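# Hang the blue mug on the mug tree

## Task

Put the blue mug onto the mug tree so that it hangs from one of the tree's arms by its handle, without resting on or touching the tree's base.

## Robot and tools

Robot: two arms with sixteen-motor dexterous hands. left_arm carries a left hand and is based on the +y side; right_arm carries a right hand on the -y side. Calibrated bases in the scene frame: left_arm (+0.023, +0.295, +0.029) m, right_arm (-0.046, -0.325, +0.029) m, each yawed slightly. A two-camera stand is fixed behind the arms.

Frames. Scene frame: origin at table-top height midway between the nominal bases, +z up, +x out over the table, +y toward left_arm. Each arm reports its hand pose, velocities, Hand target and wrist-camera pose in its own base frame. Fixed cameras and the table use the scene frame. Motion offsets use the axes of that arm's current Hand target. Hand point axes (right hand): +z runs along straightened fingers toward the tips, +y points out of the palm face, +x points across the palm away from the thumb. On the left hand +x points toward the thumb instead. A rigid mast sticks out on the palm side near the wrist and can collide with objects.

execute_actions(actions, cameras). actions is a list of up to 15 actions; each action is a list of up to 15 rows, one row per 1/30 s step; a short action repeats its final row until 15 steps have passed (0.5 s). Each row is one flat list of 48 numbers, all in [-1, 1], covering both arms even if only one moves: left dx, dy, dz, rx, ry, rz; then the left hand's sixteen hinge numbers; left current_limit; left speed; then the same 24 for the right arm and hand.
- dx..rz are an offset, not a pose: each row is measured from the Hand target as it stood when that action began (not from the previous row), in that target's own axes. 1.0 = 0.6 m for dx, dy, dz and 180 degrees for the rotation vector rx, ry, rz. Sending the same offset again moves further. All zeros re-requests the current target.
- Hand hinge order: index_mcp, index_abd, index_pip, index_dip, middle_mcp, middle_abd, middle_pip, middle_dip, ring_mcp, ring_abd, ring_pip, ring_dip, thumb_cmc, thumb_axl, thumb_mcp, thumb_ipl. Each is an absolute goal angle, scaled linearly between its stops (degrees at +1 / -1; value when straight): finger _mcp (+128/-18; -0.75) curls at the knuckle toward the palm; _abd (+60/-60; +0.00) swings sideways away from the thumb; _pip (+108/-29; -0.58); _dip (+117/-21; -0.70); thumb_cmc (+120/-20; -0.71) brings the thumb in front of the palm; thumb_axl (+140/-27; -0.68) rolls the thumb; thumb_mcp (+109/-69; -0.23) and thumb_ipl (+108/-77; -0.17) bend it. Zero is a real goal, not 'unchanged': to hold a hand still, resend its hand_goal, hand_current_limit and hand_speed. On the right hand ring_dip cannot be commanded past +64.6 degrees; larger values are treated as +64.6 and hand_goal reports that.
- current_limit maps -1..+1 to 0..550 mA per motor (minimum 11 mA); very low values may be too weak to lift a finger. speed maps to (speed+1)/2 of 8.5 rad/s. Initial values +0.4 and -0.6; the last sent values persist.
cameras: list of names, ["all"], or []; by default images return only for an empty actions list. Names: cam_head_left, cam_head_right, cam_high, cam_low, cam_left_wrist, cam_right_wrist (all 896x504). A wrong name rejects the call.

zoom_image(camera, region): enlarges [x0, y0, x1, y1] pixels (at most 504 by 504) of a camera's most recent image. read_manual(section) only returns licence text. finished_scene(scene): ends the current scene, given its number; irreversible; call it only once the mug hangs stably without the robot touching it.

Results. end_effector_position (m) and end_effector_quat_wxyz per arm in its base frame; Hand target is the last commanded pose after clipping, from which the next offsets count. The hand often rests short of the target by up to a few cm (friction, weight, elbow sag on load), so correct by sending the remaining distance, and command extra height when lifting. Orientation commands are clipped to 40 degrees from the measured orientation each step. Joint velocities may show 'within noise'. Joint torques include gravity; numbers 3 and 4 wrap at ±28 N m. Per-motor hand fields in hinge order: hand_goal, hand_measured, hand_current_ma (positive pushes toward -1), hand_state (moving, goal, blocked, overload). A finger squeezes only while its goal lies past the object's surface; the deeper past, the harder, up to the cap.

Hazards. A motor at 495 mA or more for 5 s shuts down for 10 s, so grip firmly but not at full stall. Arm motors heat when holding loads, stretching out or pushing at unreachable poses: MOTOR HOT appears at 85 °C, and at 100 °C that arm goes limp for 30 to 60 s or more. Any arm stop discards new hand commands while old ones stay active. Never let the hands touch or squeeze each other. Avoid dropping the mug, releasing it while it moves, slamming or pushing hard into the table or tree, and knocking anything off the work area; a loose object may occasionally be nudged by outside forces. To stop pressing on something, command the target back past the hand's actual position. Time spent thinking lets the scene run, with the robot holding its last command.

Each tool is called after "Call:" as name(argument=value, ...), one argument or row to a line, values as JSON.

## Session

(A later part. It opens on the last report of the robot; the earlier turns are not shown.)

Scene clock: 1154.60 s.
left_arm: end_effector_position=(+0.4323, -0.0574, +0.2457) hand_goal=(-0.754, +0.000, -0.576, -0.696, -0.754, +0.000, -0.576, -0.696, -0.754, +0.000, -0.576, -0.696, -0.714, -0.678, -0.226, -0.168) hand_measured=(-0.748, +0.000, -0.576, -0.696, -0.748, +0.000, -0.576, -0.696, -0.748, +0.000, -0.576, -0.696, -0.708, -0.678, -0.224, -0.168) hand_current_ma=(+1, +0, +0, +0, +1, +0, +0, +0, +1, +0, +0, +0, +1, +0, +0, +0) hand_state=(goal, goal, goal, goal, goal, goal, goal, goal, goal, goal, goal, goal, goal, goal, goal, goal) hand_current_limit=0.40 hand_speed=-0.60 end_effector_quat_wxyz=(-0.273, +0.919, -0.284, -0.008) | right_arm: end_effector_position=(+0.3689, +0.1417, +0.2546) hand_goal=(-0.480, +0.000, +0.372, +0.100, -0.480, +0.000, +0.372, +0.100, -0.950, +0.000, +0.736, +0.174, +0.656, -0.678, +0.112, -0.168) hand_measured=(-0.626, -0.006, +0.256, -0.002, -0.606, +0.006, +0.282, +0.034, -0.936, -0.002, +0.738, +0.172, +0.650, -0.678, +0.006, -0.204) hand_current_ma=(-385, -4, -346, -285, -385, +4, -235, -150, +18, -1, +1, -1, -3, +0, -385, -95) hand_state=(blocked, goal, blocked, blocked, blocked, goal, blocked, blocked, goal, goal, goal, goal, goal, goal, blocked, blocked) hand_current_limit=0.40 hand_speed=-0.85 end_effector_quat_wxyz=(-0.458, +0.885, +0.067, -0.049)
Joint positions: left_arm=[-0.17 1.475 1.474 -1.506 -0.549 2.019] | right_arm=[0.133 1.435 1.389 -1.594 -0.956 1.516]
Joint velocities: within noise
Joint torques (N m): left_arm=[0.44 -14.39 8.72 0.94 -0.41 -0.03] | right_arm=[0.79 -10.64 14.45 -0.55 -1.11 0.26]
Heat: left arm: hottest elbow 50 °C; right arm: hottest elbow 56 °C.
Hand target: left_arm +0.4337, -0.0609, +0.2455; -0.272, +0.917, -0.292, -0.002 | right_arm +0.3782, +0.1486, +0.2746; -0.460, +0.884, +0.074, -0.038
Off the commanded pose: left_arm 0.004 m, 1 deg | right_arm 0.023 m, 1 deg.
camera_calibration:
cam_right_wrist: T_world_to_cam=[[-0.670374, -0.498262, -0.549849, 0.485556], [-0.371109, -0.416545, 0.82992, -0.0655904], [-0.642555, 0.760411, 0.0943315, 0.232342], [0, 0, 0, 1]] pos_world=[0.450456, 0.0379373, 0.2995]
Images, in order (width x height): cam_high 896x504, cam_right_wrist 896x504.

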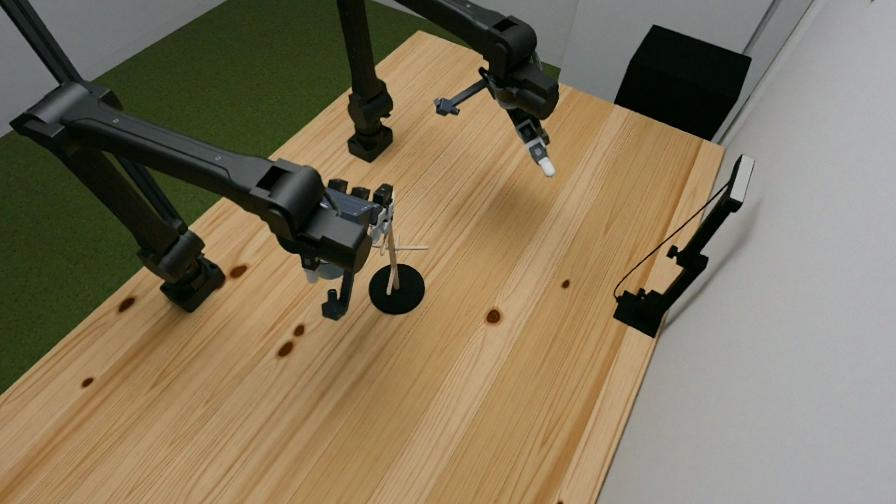

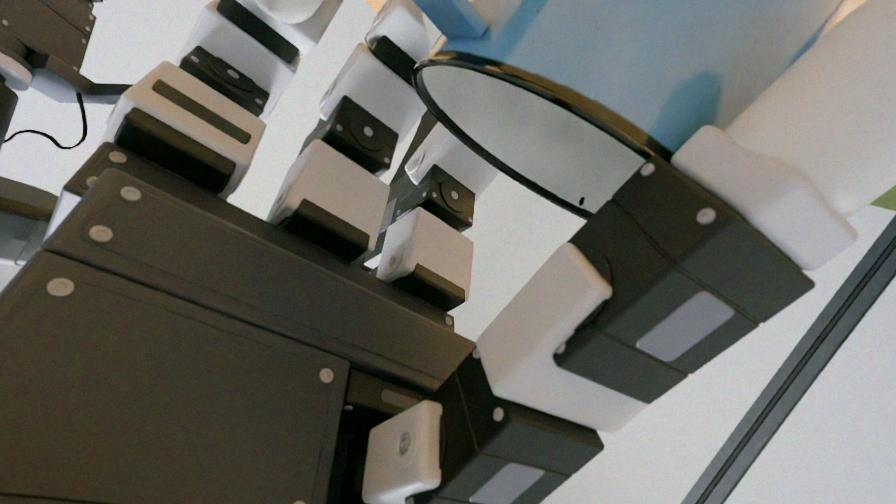

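Call:
execute_actions(
  actions=[
    [[0,0,0,0,0,0,-0.754,0,-0.576,-0.696,-0.754,0,-0.576,-0.696,-0.754,0,-0.576,-0.696,-0.714,-0.678,-0.226,-0.168,0.4,-0.6,-0.005,-0.03,-0.04,0,0,0,-0.479,0.0,0.372,0.101,-0.479,0,0.372,0.101,-0.95,0,0.737,0.174,0.657,-0.678,0.112,-0.168,0.4,-0.85]],
  ],
  cameras=["cam_high","cam_low","cam_head_left"],
)

Call:
zoom_image(
  camera="cam_high",
  region=[200, 150, 450, 350],
)

Call:
zoom_image(
  camera="cam_low",
  region=[200, 120, 440, 320],
)

Scene clock: 1168.43 s.
left_arm: end_effector_position=(+0.4323, -0.0574, +0.2457) hand_goal=(-0.754, +0.000, -0.576, -0.696, -0.754, +0.000, -0.576, -0.696, -0.754, +0.000, -0.576, -0.696, -0.714, -0.678, -0.226, -0.168) hand_measured=(-0.748, +0.000, -0.576, -0.696, -0.748, +0.000, -0.576, -0.696, -0.748, +0.000, -0.576, -0.696, -0.708, -0.678, -0.224, -0.168) hand_current_ma=(+1, +0, +0, +0, +1, +0, +0, +0, +1, +0, +0, +0, +1, +0, +0, +0) hand_state=(goal, goal, goal, goal, goal, goal, goal, goal, goal, goal, goal, goal, goal, goal, goal, goal) hand_current_limit=0.40 hand_speed=-0.60 end_effector_quat_wxyz=(-0.273, +0.919, -0.284, -0.008) | right_arm: end_effector_position=(+0.3652, +0.1412, +0.2803) hand_goal=(-0.480, +0.000, +0.372, +0.100, -0.480, +0.000, +0.372, +0.100, -0.950, +0.000, +0.736, +0.174, +0.656, -0.678, +0.112, -0.168) hand_measured=(-0.626, -0.006, +0.256, -0.002, -0.606, +0.006, +0.282, +0.034, -0.936, -0.002, +0.738, +0.172, +0.652, -0.678, +0.006, -0.204) hand_current_ma=(-385, -4, -346, -285, -385, +4, -235, -150, +17, -1, +1, -1, -3, +0, -385, -95) hand_state=(blocked, goal, blocked, blocked, blocked, goal, blocked, blocked, goal, goal, goal, goal, goal, goal, blocked, blocked) hand_current_limit=0.40 hand_speed=-0.85 end_effector_quat_wxyz=(-0.458, +0.885, +0.063, -0.058)
Joint positions: left_arm=[-0.17 1.475 1.474 -1.506 -0.549 2.019] | right_arm=[0.133 1.437 1.456 -1.68 -0.956 1.515]
Joint torques (N m): left_arm=[0.5 -14.39 8.7 0.94 -0.41 -0.02] | right_arm=[-0.44 -11.63 14.38 -0.38 -0.95 0.01]
Heat: left arm: hottest elbow 50 °C; right arm: hottest elbow 57 °C.
Hand target: left_arm +0.4337, -0.0609, +0.2455; -0.272, +0.917, -0.292, -0.002 | right_arm +0.3768, +0.1390, +0.3031; -0.460, +0.884, +0.074, -0.038
Off the commanded pose: left_arm 0.004 m, 1 deg | right_arm 0.026 m, 3 deg.
joint sent to its limit (right arm) — joint 4 (wrist pitch), lower limit. The joint targets still meet the commanded pose.
Images, in order (width x height): cam_head_left 896x504, cam_high 896x504, cam_low 896x504.

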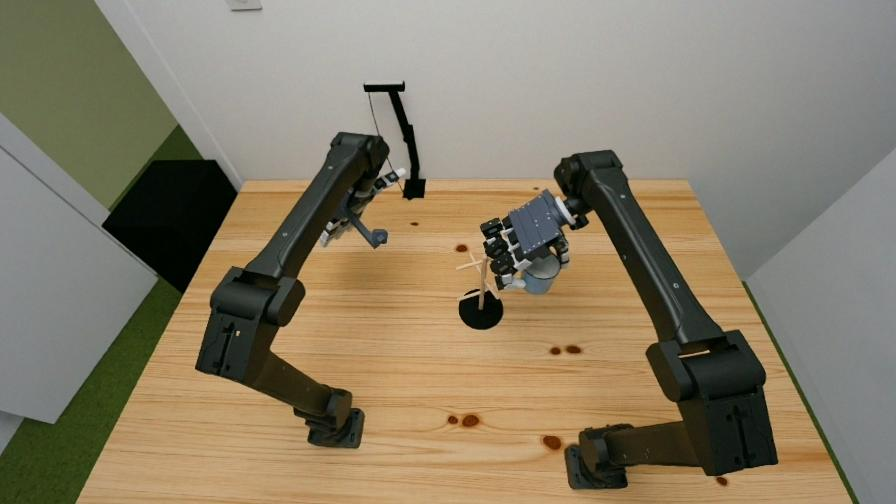

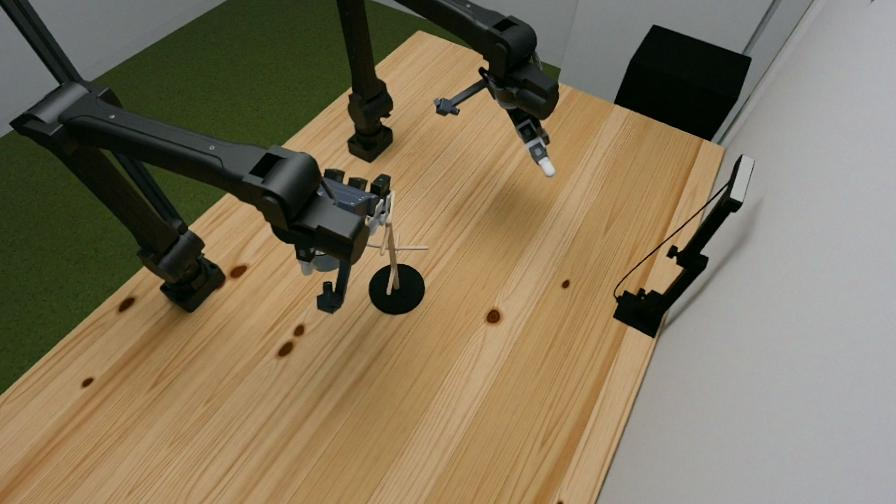

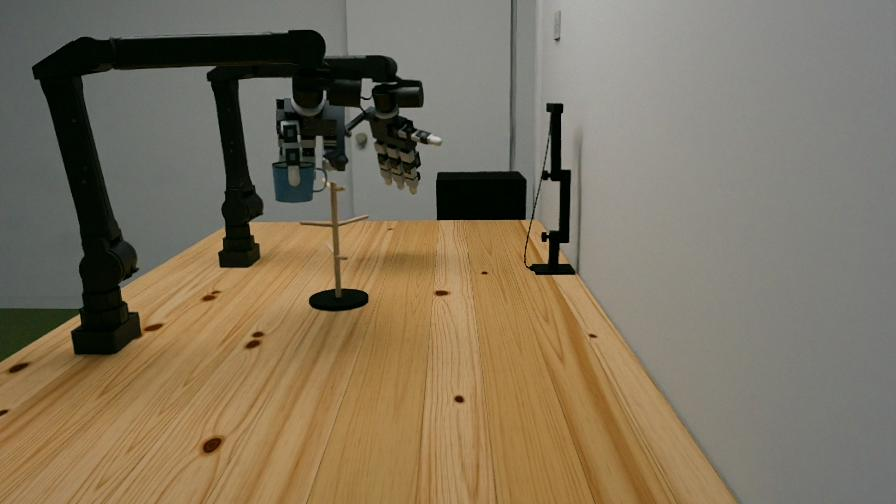

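Scaled by 2.016 from the camera's 896x504 image, which has a finer 1280x720 frame.

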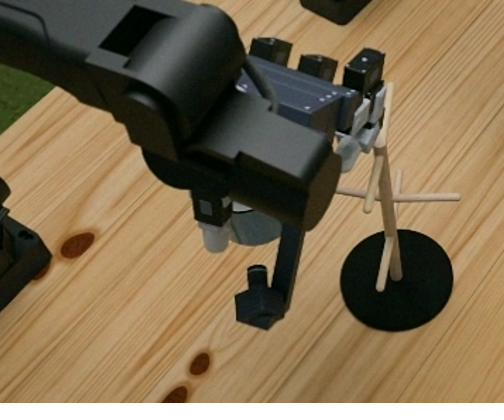

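Scaled by 2.100 from the camera's 896x504 image, which has a finer 1280x720 frame.

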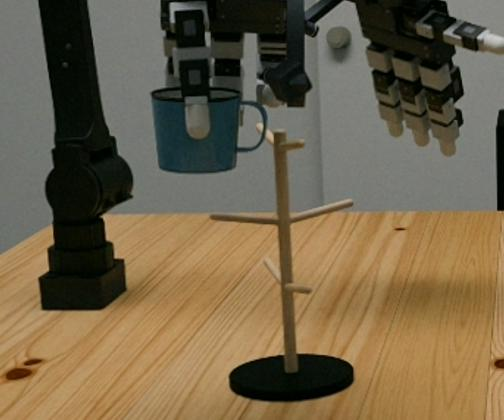

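Call:
execute_actions(
  actions=[
    [[0,0,0,0,0,0,-0.754,0,-0.576,-0.696,-0.754,0,-0.576,-0.696,-0.754,0,-0.576,-0.696,-0.714,-0.678,-0.226,-0.168,0.4,-0.6,-0.0487,0.0707,-0.0427,0,0,0,-0.479,0.0,0.372,0.101,-0.479,0,0.372,0.101,-0.95,0,0.737,0.174,0.657,-0.678,0.112,-0.168,0.4,-0.85]],
    [[0,0,0,0,0,0,-0.754,0,-0.576,-0.696,-0.754,0,-0.576,-0.696,-0.754,0,-0.576,-0.696,-0.714,-0.678,-0.226,-0.168,0.4,-0.6,0,-0.04,0.0575,0,0,0,-0.479,0.0,0.372,0.101,-0.479,0,0.372,0.101,-1,0,-0.576,-0.696,0.657,-0.678,0.112,-0.168,0.4,-0.85]],
  ],
  cameras=["cam_high","cam_low","cam_head_left"],
)

Call:
zoom_image(
  camera="cam_head_left",
  region=[420, 180, 620, 360],
)

Call:
zoom_image(
  camera="cam_high",
  region=[200, 150, 450, 350],
)

Scene clock: 1193.27 s.
left_arm: end_effector_position=(+0.4323, -0.0574, +0.2457) hand_goal=(-0.754, +0.000, -0.576, -0.696, -0.754, +0.000, -0.576, -0.696, -0.754, +0.000, -0.576, -0.696, -0.714, -0.678, -0.226, -0.168) hand_measured=(-0.748, +0.000, -0.576, -0.696, -0.748, +0.000, -0.576, -0.696, -0.748, +0.000, -0.576, -0.696, -0.708, -0.678, -0.224, -0.168) hand_current_ma=(+1, +0, +0, +0, +1, +0, +0, +0, +1, +0, +0, +0, +1, +0, +0, +0) hand_state=(goal, goal, goal, goal, goal, goal, goal, goal, goal, goal, goal, goal, goal, goal, goal, goal) hand_current_limit=0.40 hand_speed=-0.60 end_effector_quat_wxyz=(-0.273, +0.919, -0.284, -0.008) | right_arm: end_effector_position=(+0.3454, +0.1280, +0.2791) hand_goal=(-0.480, +0.000, +0.372, +0.100, -0.480, +0.000, +0.372, +0.100, -1.000, +0.000, -0.576, -0.696, +0.656, -0.678, +0.112, -0.168) hand_measured=(-0.626, -0.006, +0.256, -0.002, -0.606, +0.008, +0.282, +0.034, -0.984, -0.002, -0.568, -0.694, +0.652, -0.678, +0.006, -0.204) hand_current_ma=(-385, -4, -346, -284, -385, +4, -235, -149, +20, -1, +7, +1, -3, +0, -385, -95) hand_state=(blocked, goal, blocked, blocked, blocked, goal, blocked, blocked, goal, goal, goal, goal, goal, goal, blocked, blocked) hand_current_limit=0.40 hand_speed=-0.85 end_effector_quat_wxyz=(-0.457, +0.885, +0.078, -0.039)
Joint positions: left_arm=[-0.17 1.475 1.474 -1.506 -0.549 2.019] | right_arm=[0.108 1.364 1.384 -1.682 -0.949 1.455]
Joint torques (N m): left_arm=[0.5 -14.33 8.7 0.94 -0.41 -0.03] | right_arm=[0.79 -9.41 10.74 0.05 -1.3 0.26]
Heat: left arm: hottest elbow 50 °C; right arm: hottest elbow 58 °C.
Hand target: left_arm +0.4337, -0.0609, +0.2455; -0.272, +0.917, -0.292, -0.002 | right_arm +0.3486, +0.1309, +0.2828; -0.460, +0.884, +0.074, -0.038
Off the commanded pose: left_arm 0.004 m, 1 deg | right_arm 0.006 m, 1 deg.
Images, in order (width x height): cam_head_left 896x504, cam_high 896x504, cam_low 896x504.

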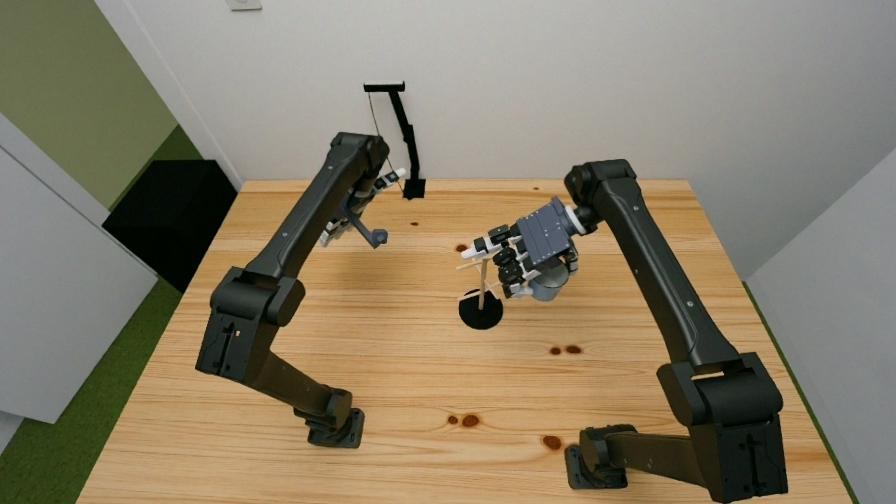

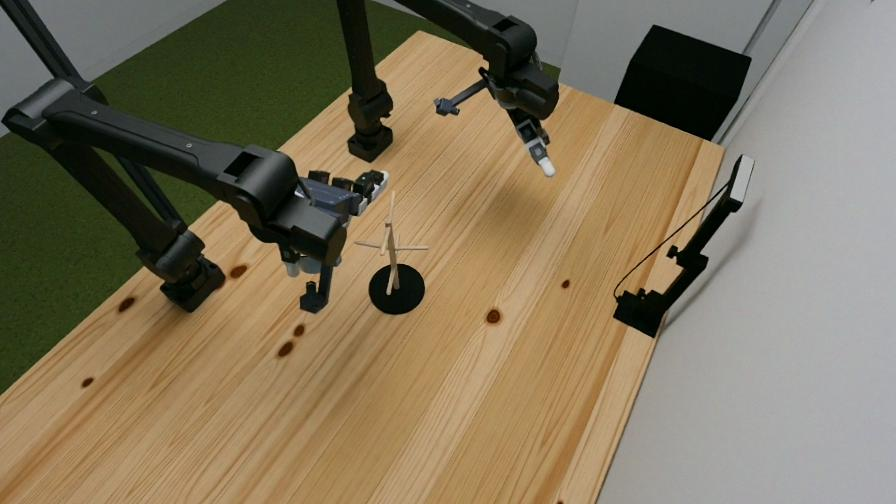

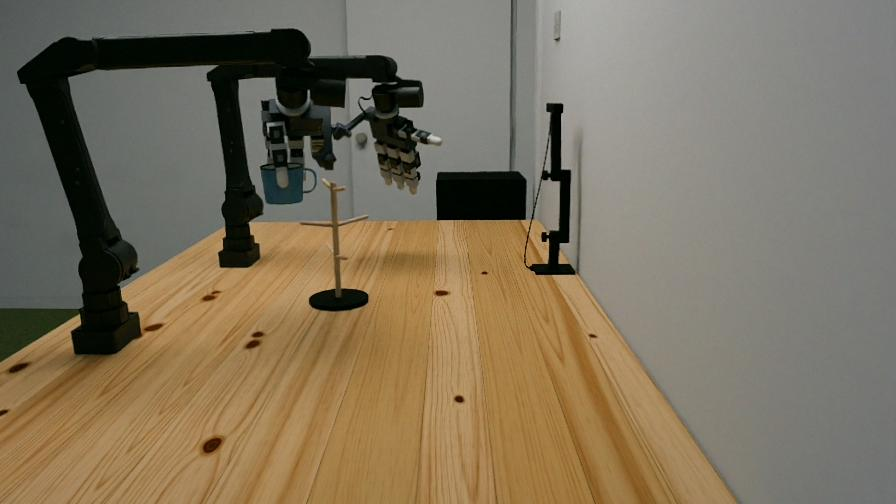

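Scaled by 2.520 from the camera's 896x504 image, which has a finer 1280x720 frame.

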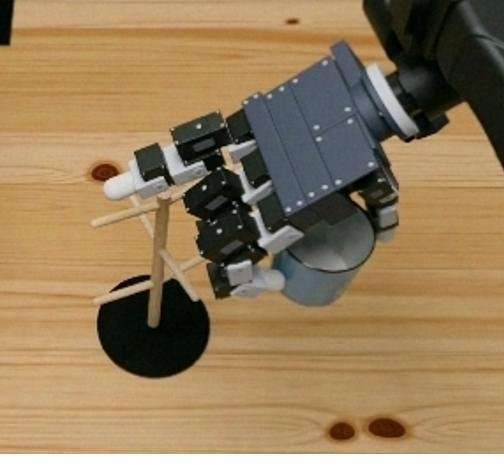

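Scaled by 2.016 from the camera's 896x504 image, which has a finer 1280x720 frame.

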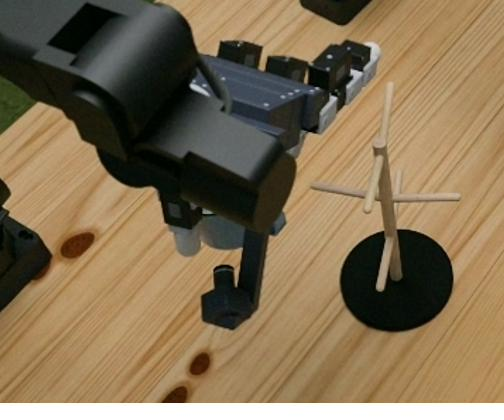

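Call:
execute_actions(
  actions=[
    [[0,0,0,0,0,0,-0.754,0,-0.576,-0.696,-0.754,0,-0.576,-0.696,-0.754,0,-0.576,-0.696,-0.714,-0.678,-0.226,-0.168,0.4,-0.6,0,0,0,0,0.0957,-0.1365,-0.479,0.0,0.372,0.101,-0.479,0,0.372,0.101,-1,0,-0.576,-0.696,0.657,-0.678,0.112,-0.168,0.4,-0.85]],
    [[0,0,0,0,0,0,-0.754,0,-0.576,-0.696,-0.754,0,-0.576,-0.696,-0.754,0,-0.576,-0.696,-0.714,-0.678,-0.226,-0.168,0.4,-0.6,0,0,0,0.0417,-0.0591,-0.0414,-0.479,0.0,0.372,0.101,-0.479,0,0.372,0.101,-1,0,-0.576,-0.696,0.657,-0.678,0.112,-0.168,0.4,-0.85]],
  ],
  cameras=["cam_high","cam_low","cam_head_left"],
)

Call:
zoom_image(
  camera="cam_low",
  region=[200, 100, 440, 300],
)

Call:
zoom_image(
  camera="cam_high",
  region=[200, 150, 450, 350],
)

Scene clock: 1211.63 s.
left_arm: end_effector_position=(+0.4323, -0.0574, +0.2457) hand_goal=(-0.754, +0.000, -0.576, -0.696, -0.754, +0.000, -0.576, -0.696, -0.754, +0.000, -0.576, -0.696, -0.714, -0.678, -0.226, -0.168) hand_measured=(-0.748, +0.000, -0.576, -0.696, -0.748, +0.000, -0.576, -0.696, -0.748, +0.000, -0.576, -0.696, -0.708, -0.678, -0.224, -0.168) hand_current_ma=(+1, +0, +0, +0, +1, +0, +0, +0, +1, +0, +0, +0, +1, +0, +0, +0) hand_state=(goal, goal, goal, goal, goal, goal, goal, goal, goal, goal, goal, goal, goal, goal, goal, goal) hand_current_limit=0.40 hand_speed=-0.60 end_effector_quat_wxyz=(-0.273, +0.919, -0.284, -0.008) | right_arm: end_effector_position=(+0.3298, +0.1329, +0.2591) hand_goal=(-0.480, +0.000, +0.372, +0.100, -0.480, +0.000, +0.372, +0.100, -1.000, +0.000, -0.576, -0.696, +0.656, -0.678, +0.112, -0.168) hand_measured=(-0.626, -0.008, +0.256, +0.000, -0.606, +0.008, +0.282, +0.036, -0.984, -0.002, -0.570, -0.694, +0.648, -0.678, +0.006, -0.204) hand_current_ma=(-385, -5, -346, -279, -385, +5, -235, -143, +19, +0, +5, +1, -8, +0, -385, -95) hand_state=(blocked, goal, blocked, blocked, blocked, goal, blocked, blocked, goal, goal, goal, goal, goal, goal, blocked, blocked) hand_current_limit=0.40 hand_speed=-0.85 end_effector_quat_wxyz=(-0.484, +0.822, +0.281, +0.106)
Joint positions: left_arm=[-0.17 1.475 1.474 -1.506 -0.549 2.019] | right_arm=[0.079 1.182 1.149 -1.598 -1.035 0.956]
Joint torques (N m): left_arm=[0.44 -14.45 8.72 0.92 -0.41 -0.02] | right_arm=[-0.91 -7.12 14.61 -0.16 -1.48 -0.29]
Heat: left arm: hottest elbow 50 °C; right arm: hottest elbow 59 °C.
Hand target: left_arm +0.4337, -0.0609, +0.2455; -0.272, +0.917, -0.292, -0.002 | right_arm +0.3485, +0.1309, +0.2829; -0.484, +0.812, +0.299, +0.130
Off the commanded pose: left_arm 0.004 m, 1 deg | right_arm 0.030 m, 4 deg.
Images, in order (width x height): cam_head_left 896x504, cam_high 896x504, cam_low 896x504.

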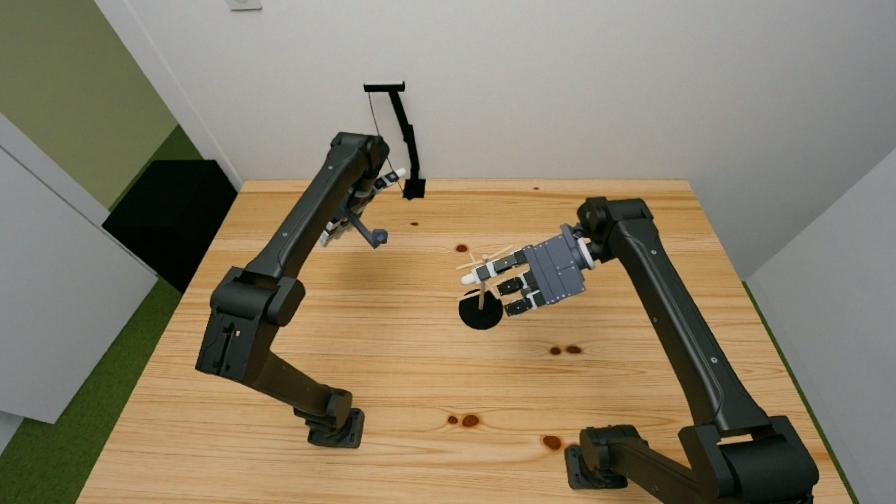

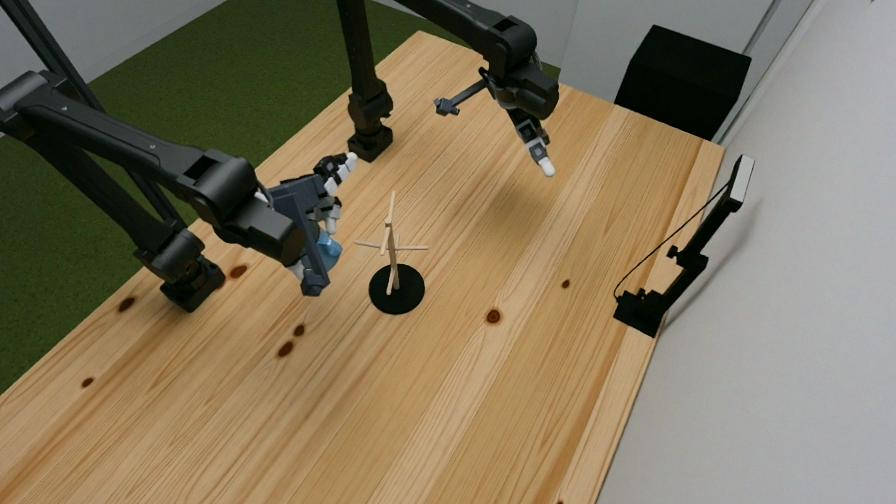

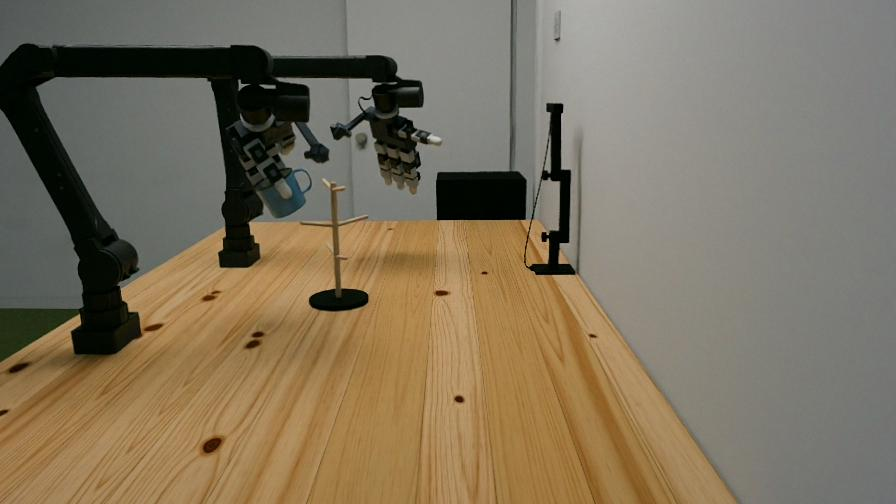

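Scaled by 2.100 from the camera's 896x504 image, which has a finer 1280x720 frame.

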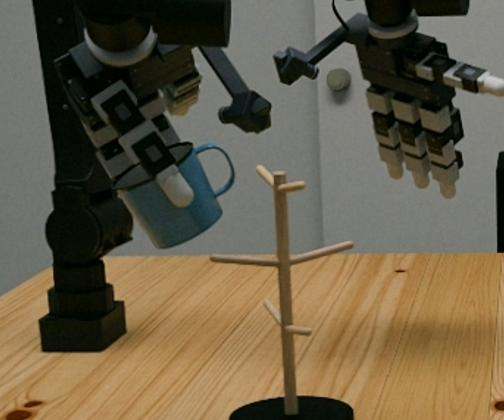

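Scaled by 2.016 from the camera's 896x504 image, which has a finer 1280x720 frame.

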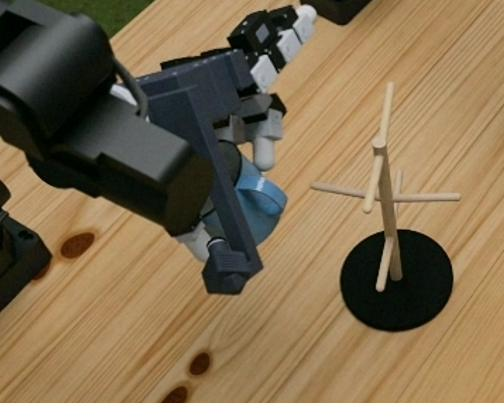

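Call:
execute_actions(
  actions=[
    [[0,0,0,0,0,0,-0.754,0,-0.576,-0.696,-0.754,0,-0.576,-0.696,-0.754,0,-0.576,-0.696,-0.714,-0.678,-0.226,-0.168,0.4,-0.6,0.0587,0.0508,0.0133,0,0,0,-0.479,0.0,0.372,0.101,-0.479,0,0.372,0.101,-1,0,-0.576,-0.696,0.657,-0.678,0.112,-0.168,0.4,-0.85]],
  ],
  cameras=["cam_low","cam_head_left"],
)

Call:
zoom_image(
  camera="cam_low",
  region=[200, 100, 440, 300],
)

Call:
zoom_image(
  camera="cam_head_left",
  region=[420, 180, 620, 360],
)

Scene clock: 1231.47 s.
left_arm: end_effector_position=(+0.4323, -0.0574, +0.2457) hand_goal=(-0.754, +0.000, -0.576, -0.696, -0.754, +0.000, -0.576, -0.696, -0.754, +0.000, -0.576, -0.696, -0.714, -0.678, -0.226, -0.168) hand_measured=(-0.748, +0.000, -0.576, -0.696, -0.748, +0.000, -0.576, -0.696, -0.748, +0.000, -0.576, -0.696, -0.708, -0.678, -0.224, -0.168) hand_current_ma=(+1, +0, +0, +0, +1, +0, +0, +0, +1, +0, +0, +0, +1, +0, +0, +0) hand_state=(goal, goal, goal, goal, goal, goal, goal, goal, goal, goal, goal, goal, goal, goal, goal, goal) hand_current_limit=0.40 hand_speed=-0.60 end_effector_quat_wxyz=(-0.273, +0.919, -0.284, -0.008) | right_arm: end_effector_position=(+0.3747, +0.1370, +0.2470) hand_goal=(-0.480, +0.000, +0.372, +0.100, -0.480, +0.000, +0.372, +0.100, -1.000, +0.000, -0.576, -0.696, +0.656, -0.678, +0.112, -0.168) hand_measured=(-0.626, -0.008, +0.256, +0.000, -0.606, +0.008, +0.282, +0.036, -0.984, -0.002, -0.570, -0.694, +0.646, -0.678, +0.006, -0.204) hand_current_ma=(-385, -6, -346, -279, -385, +5, -235, -143, +19, +0, +5, +1, -10, +0, -385, -95) hand_state=(blocked, goal, blocked, blocked, blocked, goal, blocked, blocked, goal, goal, goal, goal, goal, goal, blocked, blocked) hand_current_limit=0.40 hand_speed=-0.85 end_effector_quat_wxyz=(-0.489, +0.822, +0.276, +0.093)
Joint positions: left_arm=[-0.17 1.475 1.474 -1.506 -0.549 2.019] | right_arm=[0.078 1.324 1.239 -1.584 -1.039 0.945]
Joint torques (N m): left_arm=[0.38 -14.33 8.73 0.94 -0.41 -0.03] | right_arm=[0.15 -9.82 14.53 0.16 -1.51 -0.29]
Heat: left arm: hottest elbow 50 °C; right arm: hottest elbow 63 °C.
Hand target: left_arm +0.4337, -0.0609, +0.2455; -0.272, +0.917, -0.292, -0.002 | right_arm +0.3944, +0.1397, +0.2750; -0.484, +0.812, +0.299, +0.130
Off the commanded pose: left_arm 0.004 m, 1 deg | right_arm 0.034 m, 5 deg.
Images, in order (width x height): cam_head_left 896x504, cam_low 896x504.

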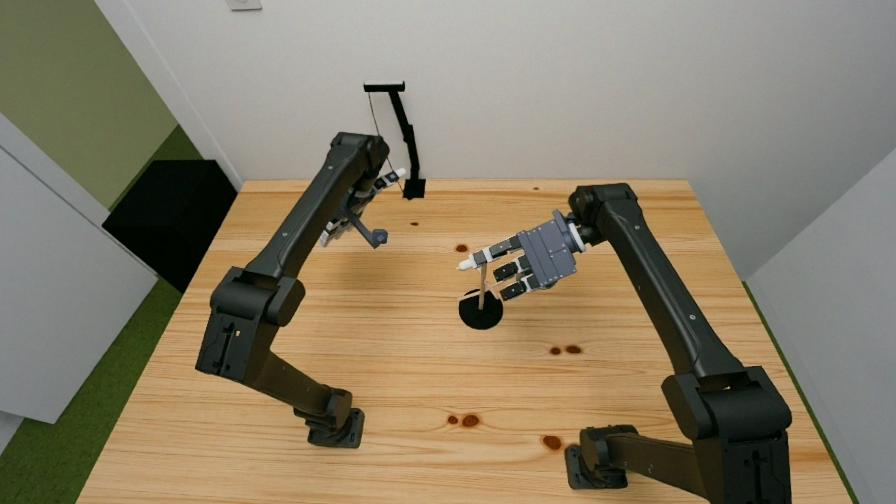

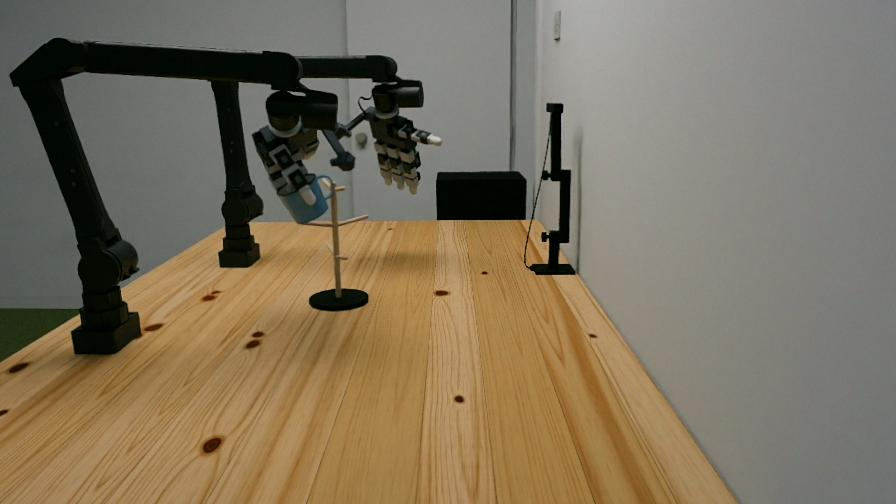

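Scaled by 2.100 from the camera's 896x504 image, which has a finer 1280x720 frame.

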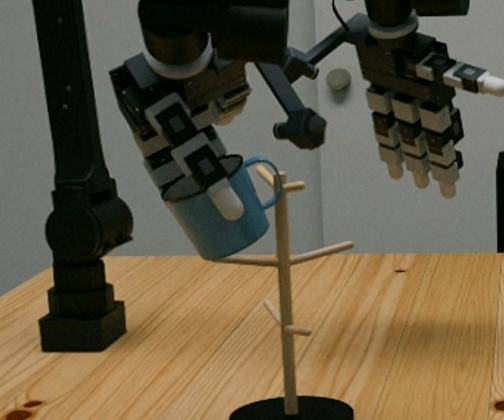

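Scaled by 2.520 from the camera's 896x504 image, which has a finer 1280x720 frame.

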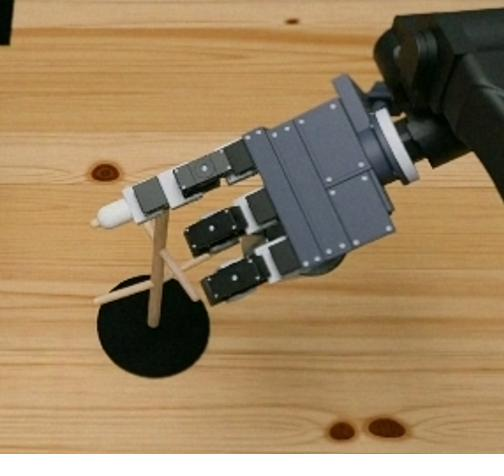

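Call:
execute_actions(
  actions=[
    [[0,0,0,0,0,0,-0.754,0,-0.576,-0.696,-0.754,0,-0.576,-0.696,-0.754,0,-0.576,-0.696,-0.714,-0.678,-0.226,-0.168,0.4,-0.6,0.062,0.0323,0.0163,0,0,0,-0.479,0.0,0.372,0.101,-0.479,0,0.372,0.101,-1,0,-0.576,-0.696,0.657,-0.678,0.112,-0.168,0.4,-0.85]],
  ],
  cameras=["cam_low","cam_head_left","cam_high"],
)

Call:
zoom_image(
  camera="cam_low",
  region=[250, 120, 410, 260],
)

Call:
zoom_image(
  camera="cam_head_left",
  region=[420, 180, 620, 360],
)

Call:
zoom_image(
  camera="cam_high",
  region=[250, 130, 450, 330],
)

Scene clock: 1239.80 s.
left_arm: end_effector_position=(+0.4323, -0.0574, +0.2457) hand_goal=(-0.754, +0.000, -0.576, -0.696, -0.754, +0.000, -0.576, -0.696, -0.754, +0.000, -0.576, -0.696, -0.714, -0.678, -0.226, -0.168) hand_measured=(-0.748, +0.000, -0.576, -0.696, -0.748, +0.000, -0.576, -0.696, -0.748, +0.000, -0.576, -0.696, -0.708, -0.678, -0.224, -0.168) hand_current_ma=(+1, +0, +0, +0, +1, +0, +0, +0, +1, +0, +0, +0, +1, +0, +0, +0) hand_state=(goal, goal, goal, goal, goal, goal, goal, goal, goal, goal, goal, goal, goal, goal, goal, goal) hand_current_limit=0.40 hand_speed=-0.60 end_effector_quat_wxyz=(-0.273, +0.919, -0.284, -0.008) | right_arm: end_effector_position=(+0.4174, +0.1457, +0.2490) hand_goal=(-0.480, +0.000, +0.372, +0.100, -0.480, +0.000, +0.372, +0.100, -1.000, +0.000, -0.576, -0.696, +0.656, -0.678, +0.112, -0.168) hand_measured=(-0.626, -0.008, +0.256, +0.000, -0.606, +0.008, +0.282, +0.036, -0.984, -0.002, -0.570, -0.694, +0.646, -0.678, +0.006, -0.204) hand_current_ma=(-385, -6, -346, -279, -385, +5, -235, -143, +19, +0, +5, +1, -10, +0, -385, -95) hand_state=(blocked, goal, blocked, blocked, blocked, goal, blocked, blocked, goal, goal, goal, goal, goal, goal, blocked, blocked) hand_current_limit=0.40 hand_speed=-0.85 end_effector_quat_wxyz=(-0.488, +0.820, +0.282, +0.104)
Joint positions: left_arm=[-0.17 1.475 1.474 -1.506 -0.549 2.019] | right_arm=[0.09 1.417 1.334 -1.54 -1.043 0.968]
Joint torques (N m): left_arm=[0.5 -14.33 8.73 0.94 -0.41 -0.03] | right_arm=[1.32 -10.93 14.83 0.42 -1.44 0.06]
Heat: left arm: hottest elbow 50 °C; right arm: hottest elbow 64 °C.
Hand target: left_arm +0.4337, -0.0609, +0.2455; -0.272, +0.917, -0.292, -0.002 | right_arm +0.4347, +0.1547, +0.2750; -0.484, +0.812, +0.299, +0.130
Off the commanded pose: left_arm 0.004 m, 1 deg | right_arm 0.033 m, 4 deg.
Images, in order (width x height): cam_head_left 896x504, cam_high 896x504, cam_low 896x504.

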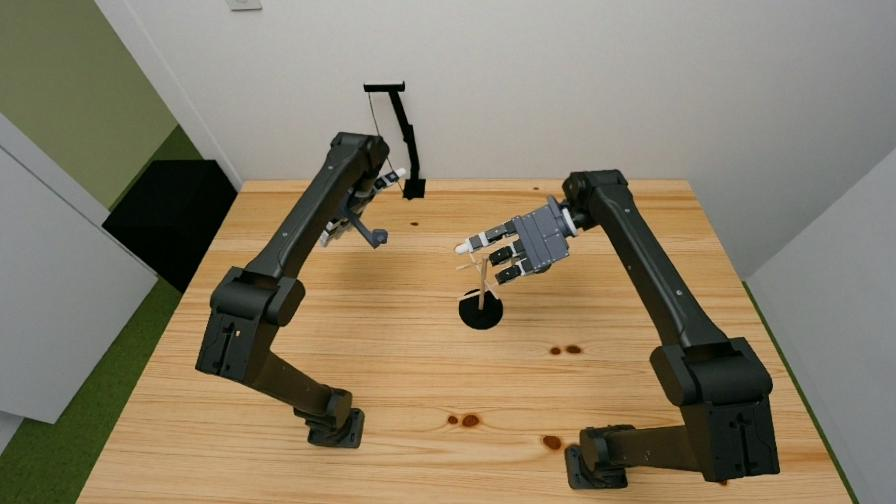

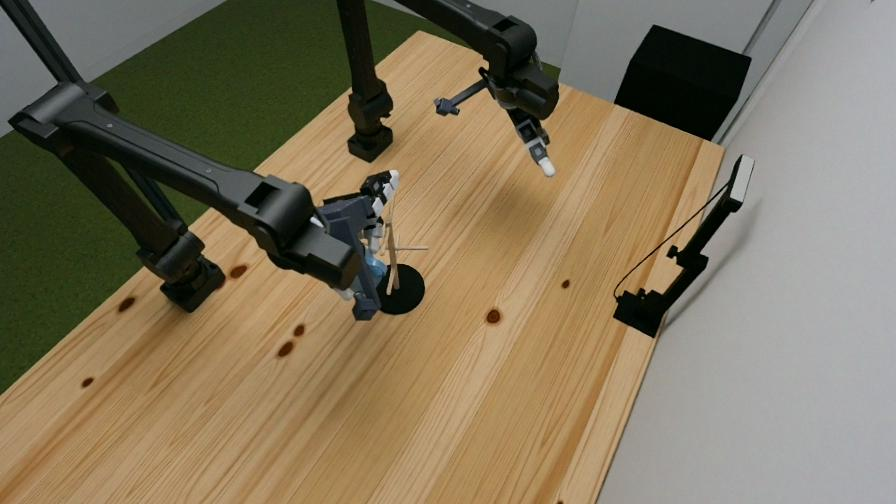

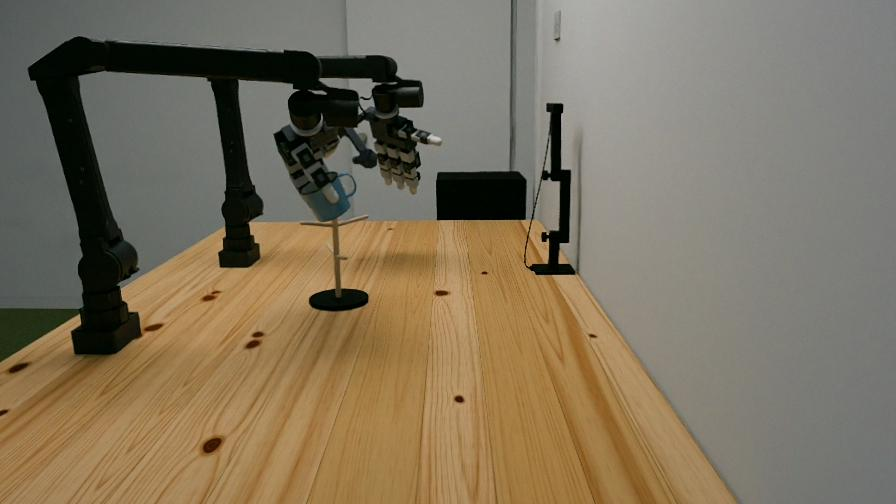

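Scaled by 3.150 from the camera's 896x504 image, which has a finer 1280x720 frame.

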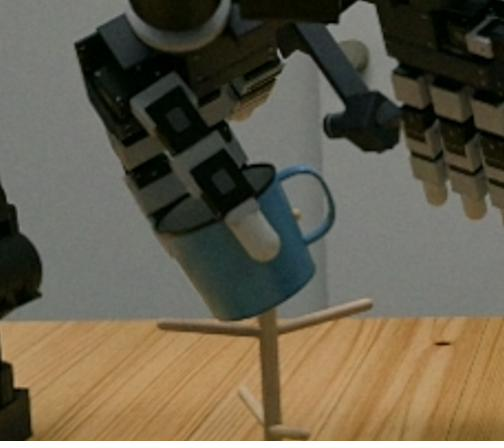

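Scaled by 2.520 from the camera's 896x504 image, which has a finer 1280x720 frame.

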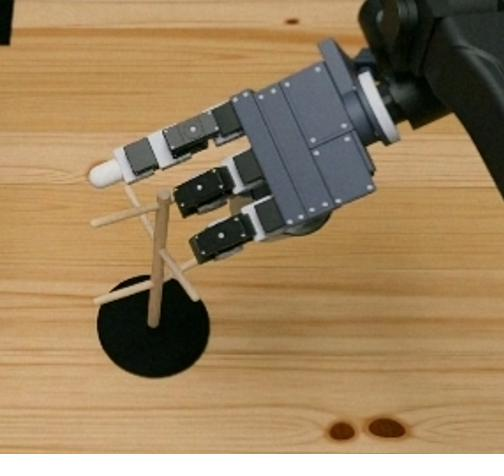

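Scaled by 2.520 from the camera's 896x504 image, which has a finer 1280x720 frame.

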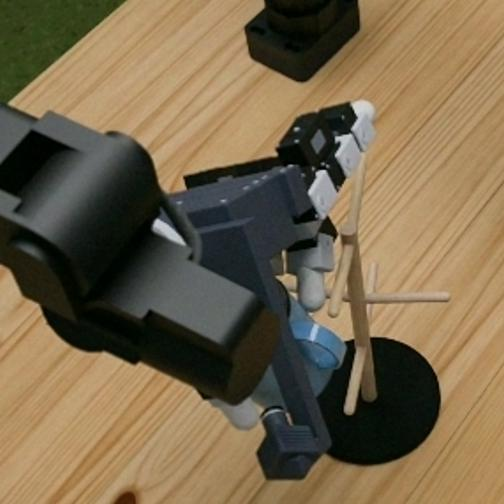

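Call:
execute_actions(
  actions=[
    [[0,0,0,0,0,0,-0.754,0,-0.576,-0.696,-0.754,0,-0.576,-0.696,-0.754,0,-0.576,-0.696,-0.714,-0.678,-0.226,-0.168,0.4,-0.6,0,-0.0203,0.0577,0,0,0,-0.479,0.0,0.372,0.101,-0.479,0,0.372,0.101,-1,0,-0.576,-0.696,0.657,-0.678,0.112,-0.168,0.4,-0.85]],
  ],
  cameras=["cam_low","cam_head_left","cam_high"],
)

Call:
zoom_image(
  camera="cam_low",
  region=[250, 120, 410, 260],
)

Call:
zoom_image(
  camera="cam_high",
  region=[250, 130, 450, 330],
)

Scene clock: 1248.40 s.
left_arm: end_effector_position=(+0.4323, -0.0574, +0.2457) hand_goal=(-0.754, +0.000, -0.576, -0.696, -0.754, +0.000, -0.576, -0.696, -0.754, +0.000, -0.576, -0.696, -0.714, -0.678, -0.226, -0.168) hand_measured=(-0.748, +0.000, -0.576, -0.696, -0.748, +0.000, -0.576, -0.696, -0.748, +0.000, -0.576, -0.696, -0.708, -0.678, -0.224, -0.168) hand_current_ma=(+1, +0, +0, +0, +1, +0, +0, +0, +1, +0, +0, +0, +1, +0, +0, +0) hand_state=(goal, goal, goal, goal, goal, goal, goal, goal, goal, goal, goal, goal, goal, goal, goal, goal) hand_current_limit=0.40 hand_speed=-0.60 end_effector_quat_wxyz=(-0.273, +0.919, -0.284, -0.008) | right_arm: end_effector_position=(+0.4236, +0.1853, +0.2556) hand_goal=(-0.480, +0.000, +0.372, +0.100, -0.480, +0.000, +0.372, +0.100, -1.000, +0.000, -0.576, -0.696, +0.656, -0.678, +0.112, -0.168) hand_measured=(-0.626, -0.014, +0.256, +0.000, -0.590, +0.008, +0.282, +0.044, -0.984, -0.002, -0.570, -0.694, +0.642, -0.680, +0.006, -0.204) hand_current_ma=(-385, -12, -346, -277, -342, +5, -233, -119, +19, +0, +4, +1, -17, -1, -385, -96) hand_state=(blocked, goal, blocked, blocked, blocked, goal, blocked, blocked, goal, goal, goal, goal, goal, goal, blocked, blocked) hand_current_limit=0.40 hand_speed=-0.85 end_effector_quat_wxyz=(-0.488, +0.816, +0.290, +0.115)
Joint positions: left_arm=[-0.17 1.475 1.474 -1.506 -0.549 2.019] | right_arm=[0.181 1.403 1.332 -1.378 -1.045 1.139]
Joint torques (N m): left_arm=[0.38 -14.39 8.72 0.94 -0.41 -0.03] | right_arm=[0.62 -12.34 10.29 1.02 -1.02 0.06]
Heat: left arm: hottest elbow 50 °C; right arm: hottest elbow 65 °C.
Hand target: left_arm +0.4337, -0.0609, +0.2455; -0.272, +0.917, -0.292, -0.002 | right_arm +0.4245, +0.1889, +0.2665; -0.484, +0.812, +0.299, +0.130
Off the commanded pose: left_arm 0.004 m, 1 deg | right_arm 0.011 m, 2 deg.
Images, in order (width x height): cam_head_left 896x504, cam_high 896x504, cam_low 896x504.

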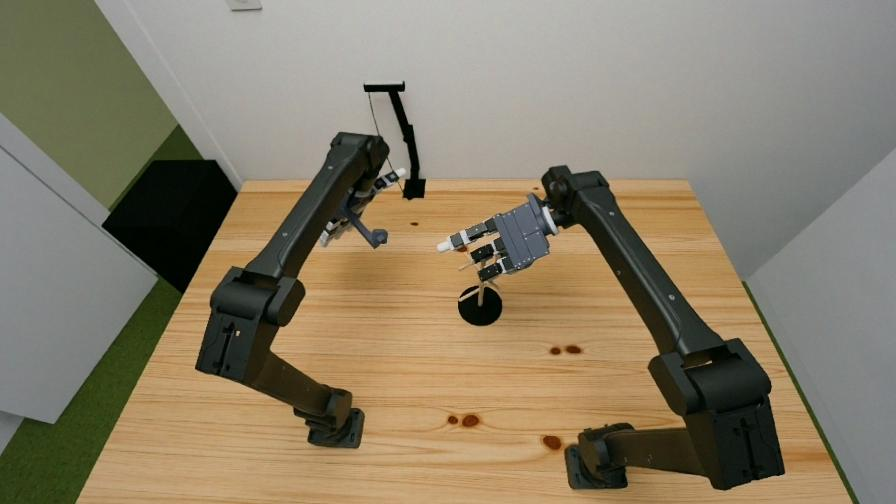

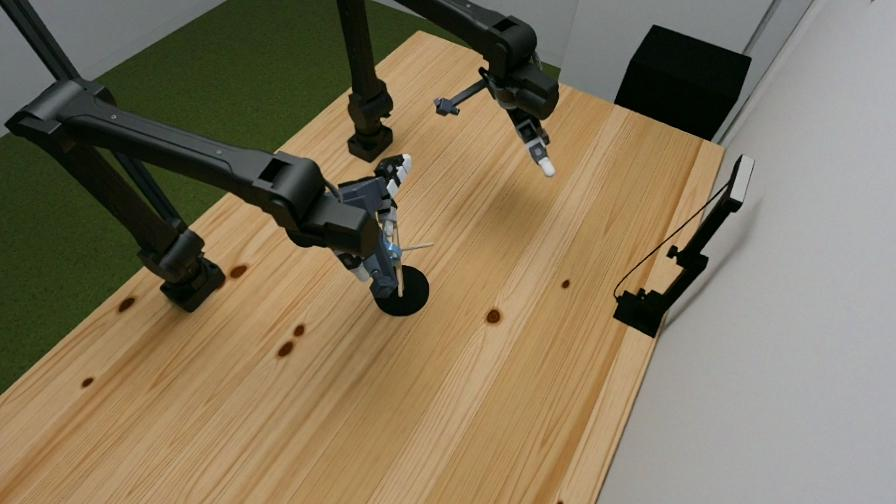

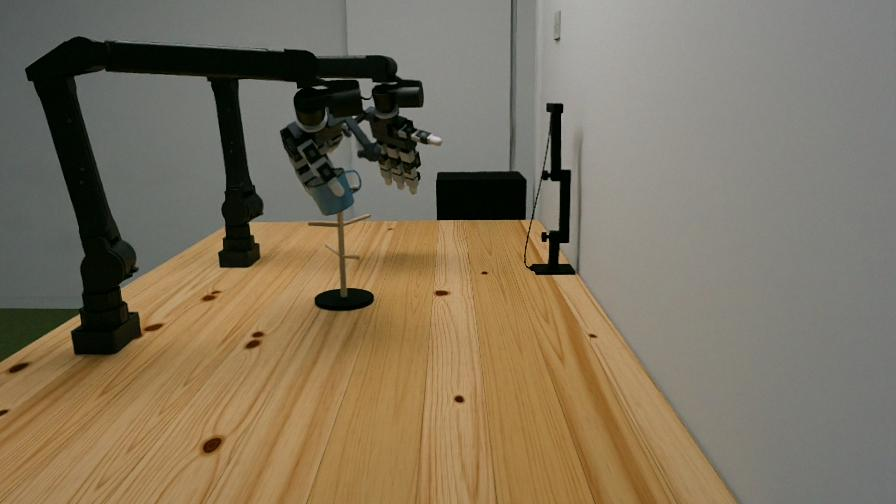

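Scaled by 3.150 from the camera's 896x504 image, which has a finer 1280x720 frame.

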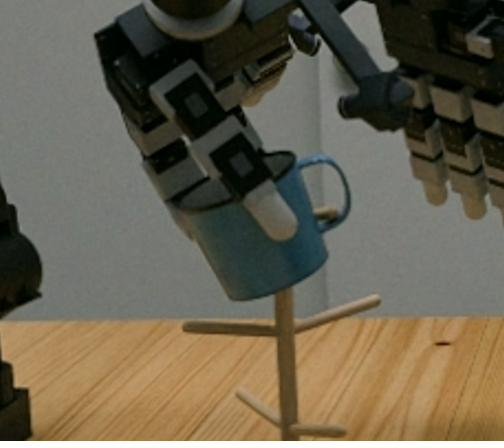

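Scaled by 2.520 from the camera's 896x504 image, which has a finer 1280x720 frame.

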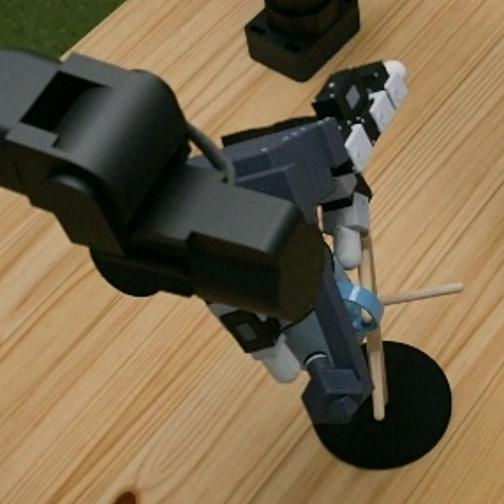

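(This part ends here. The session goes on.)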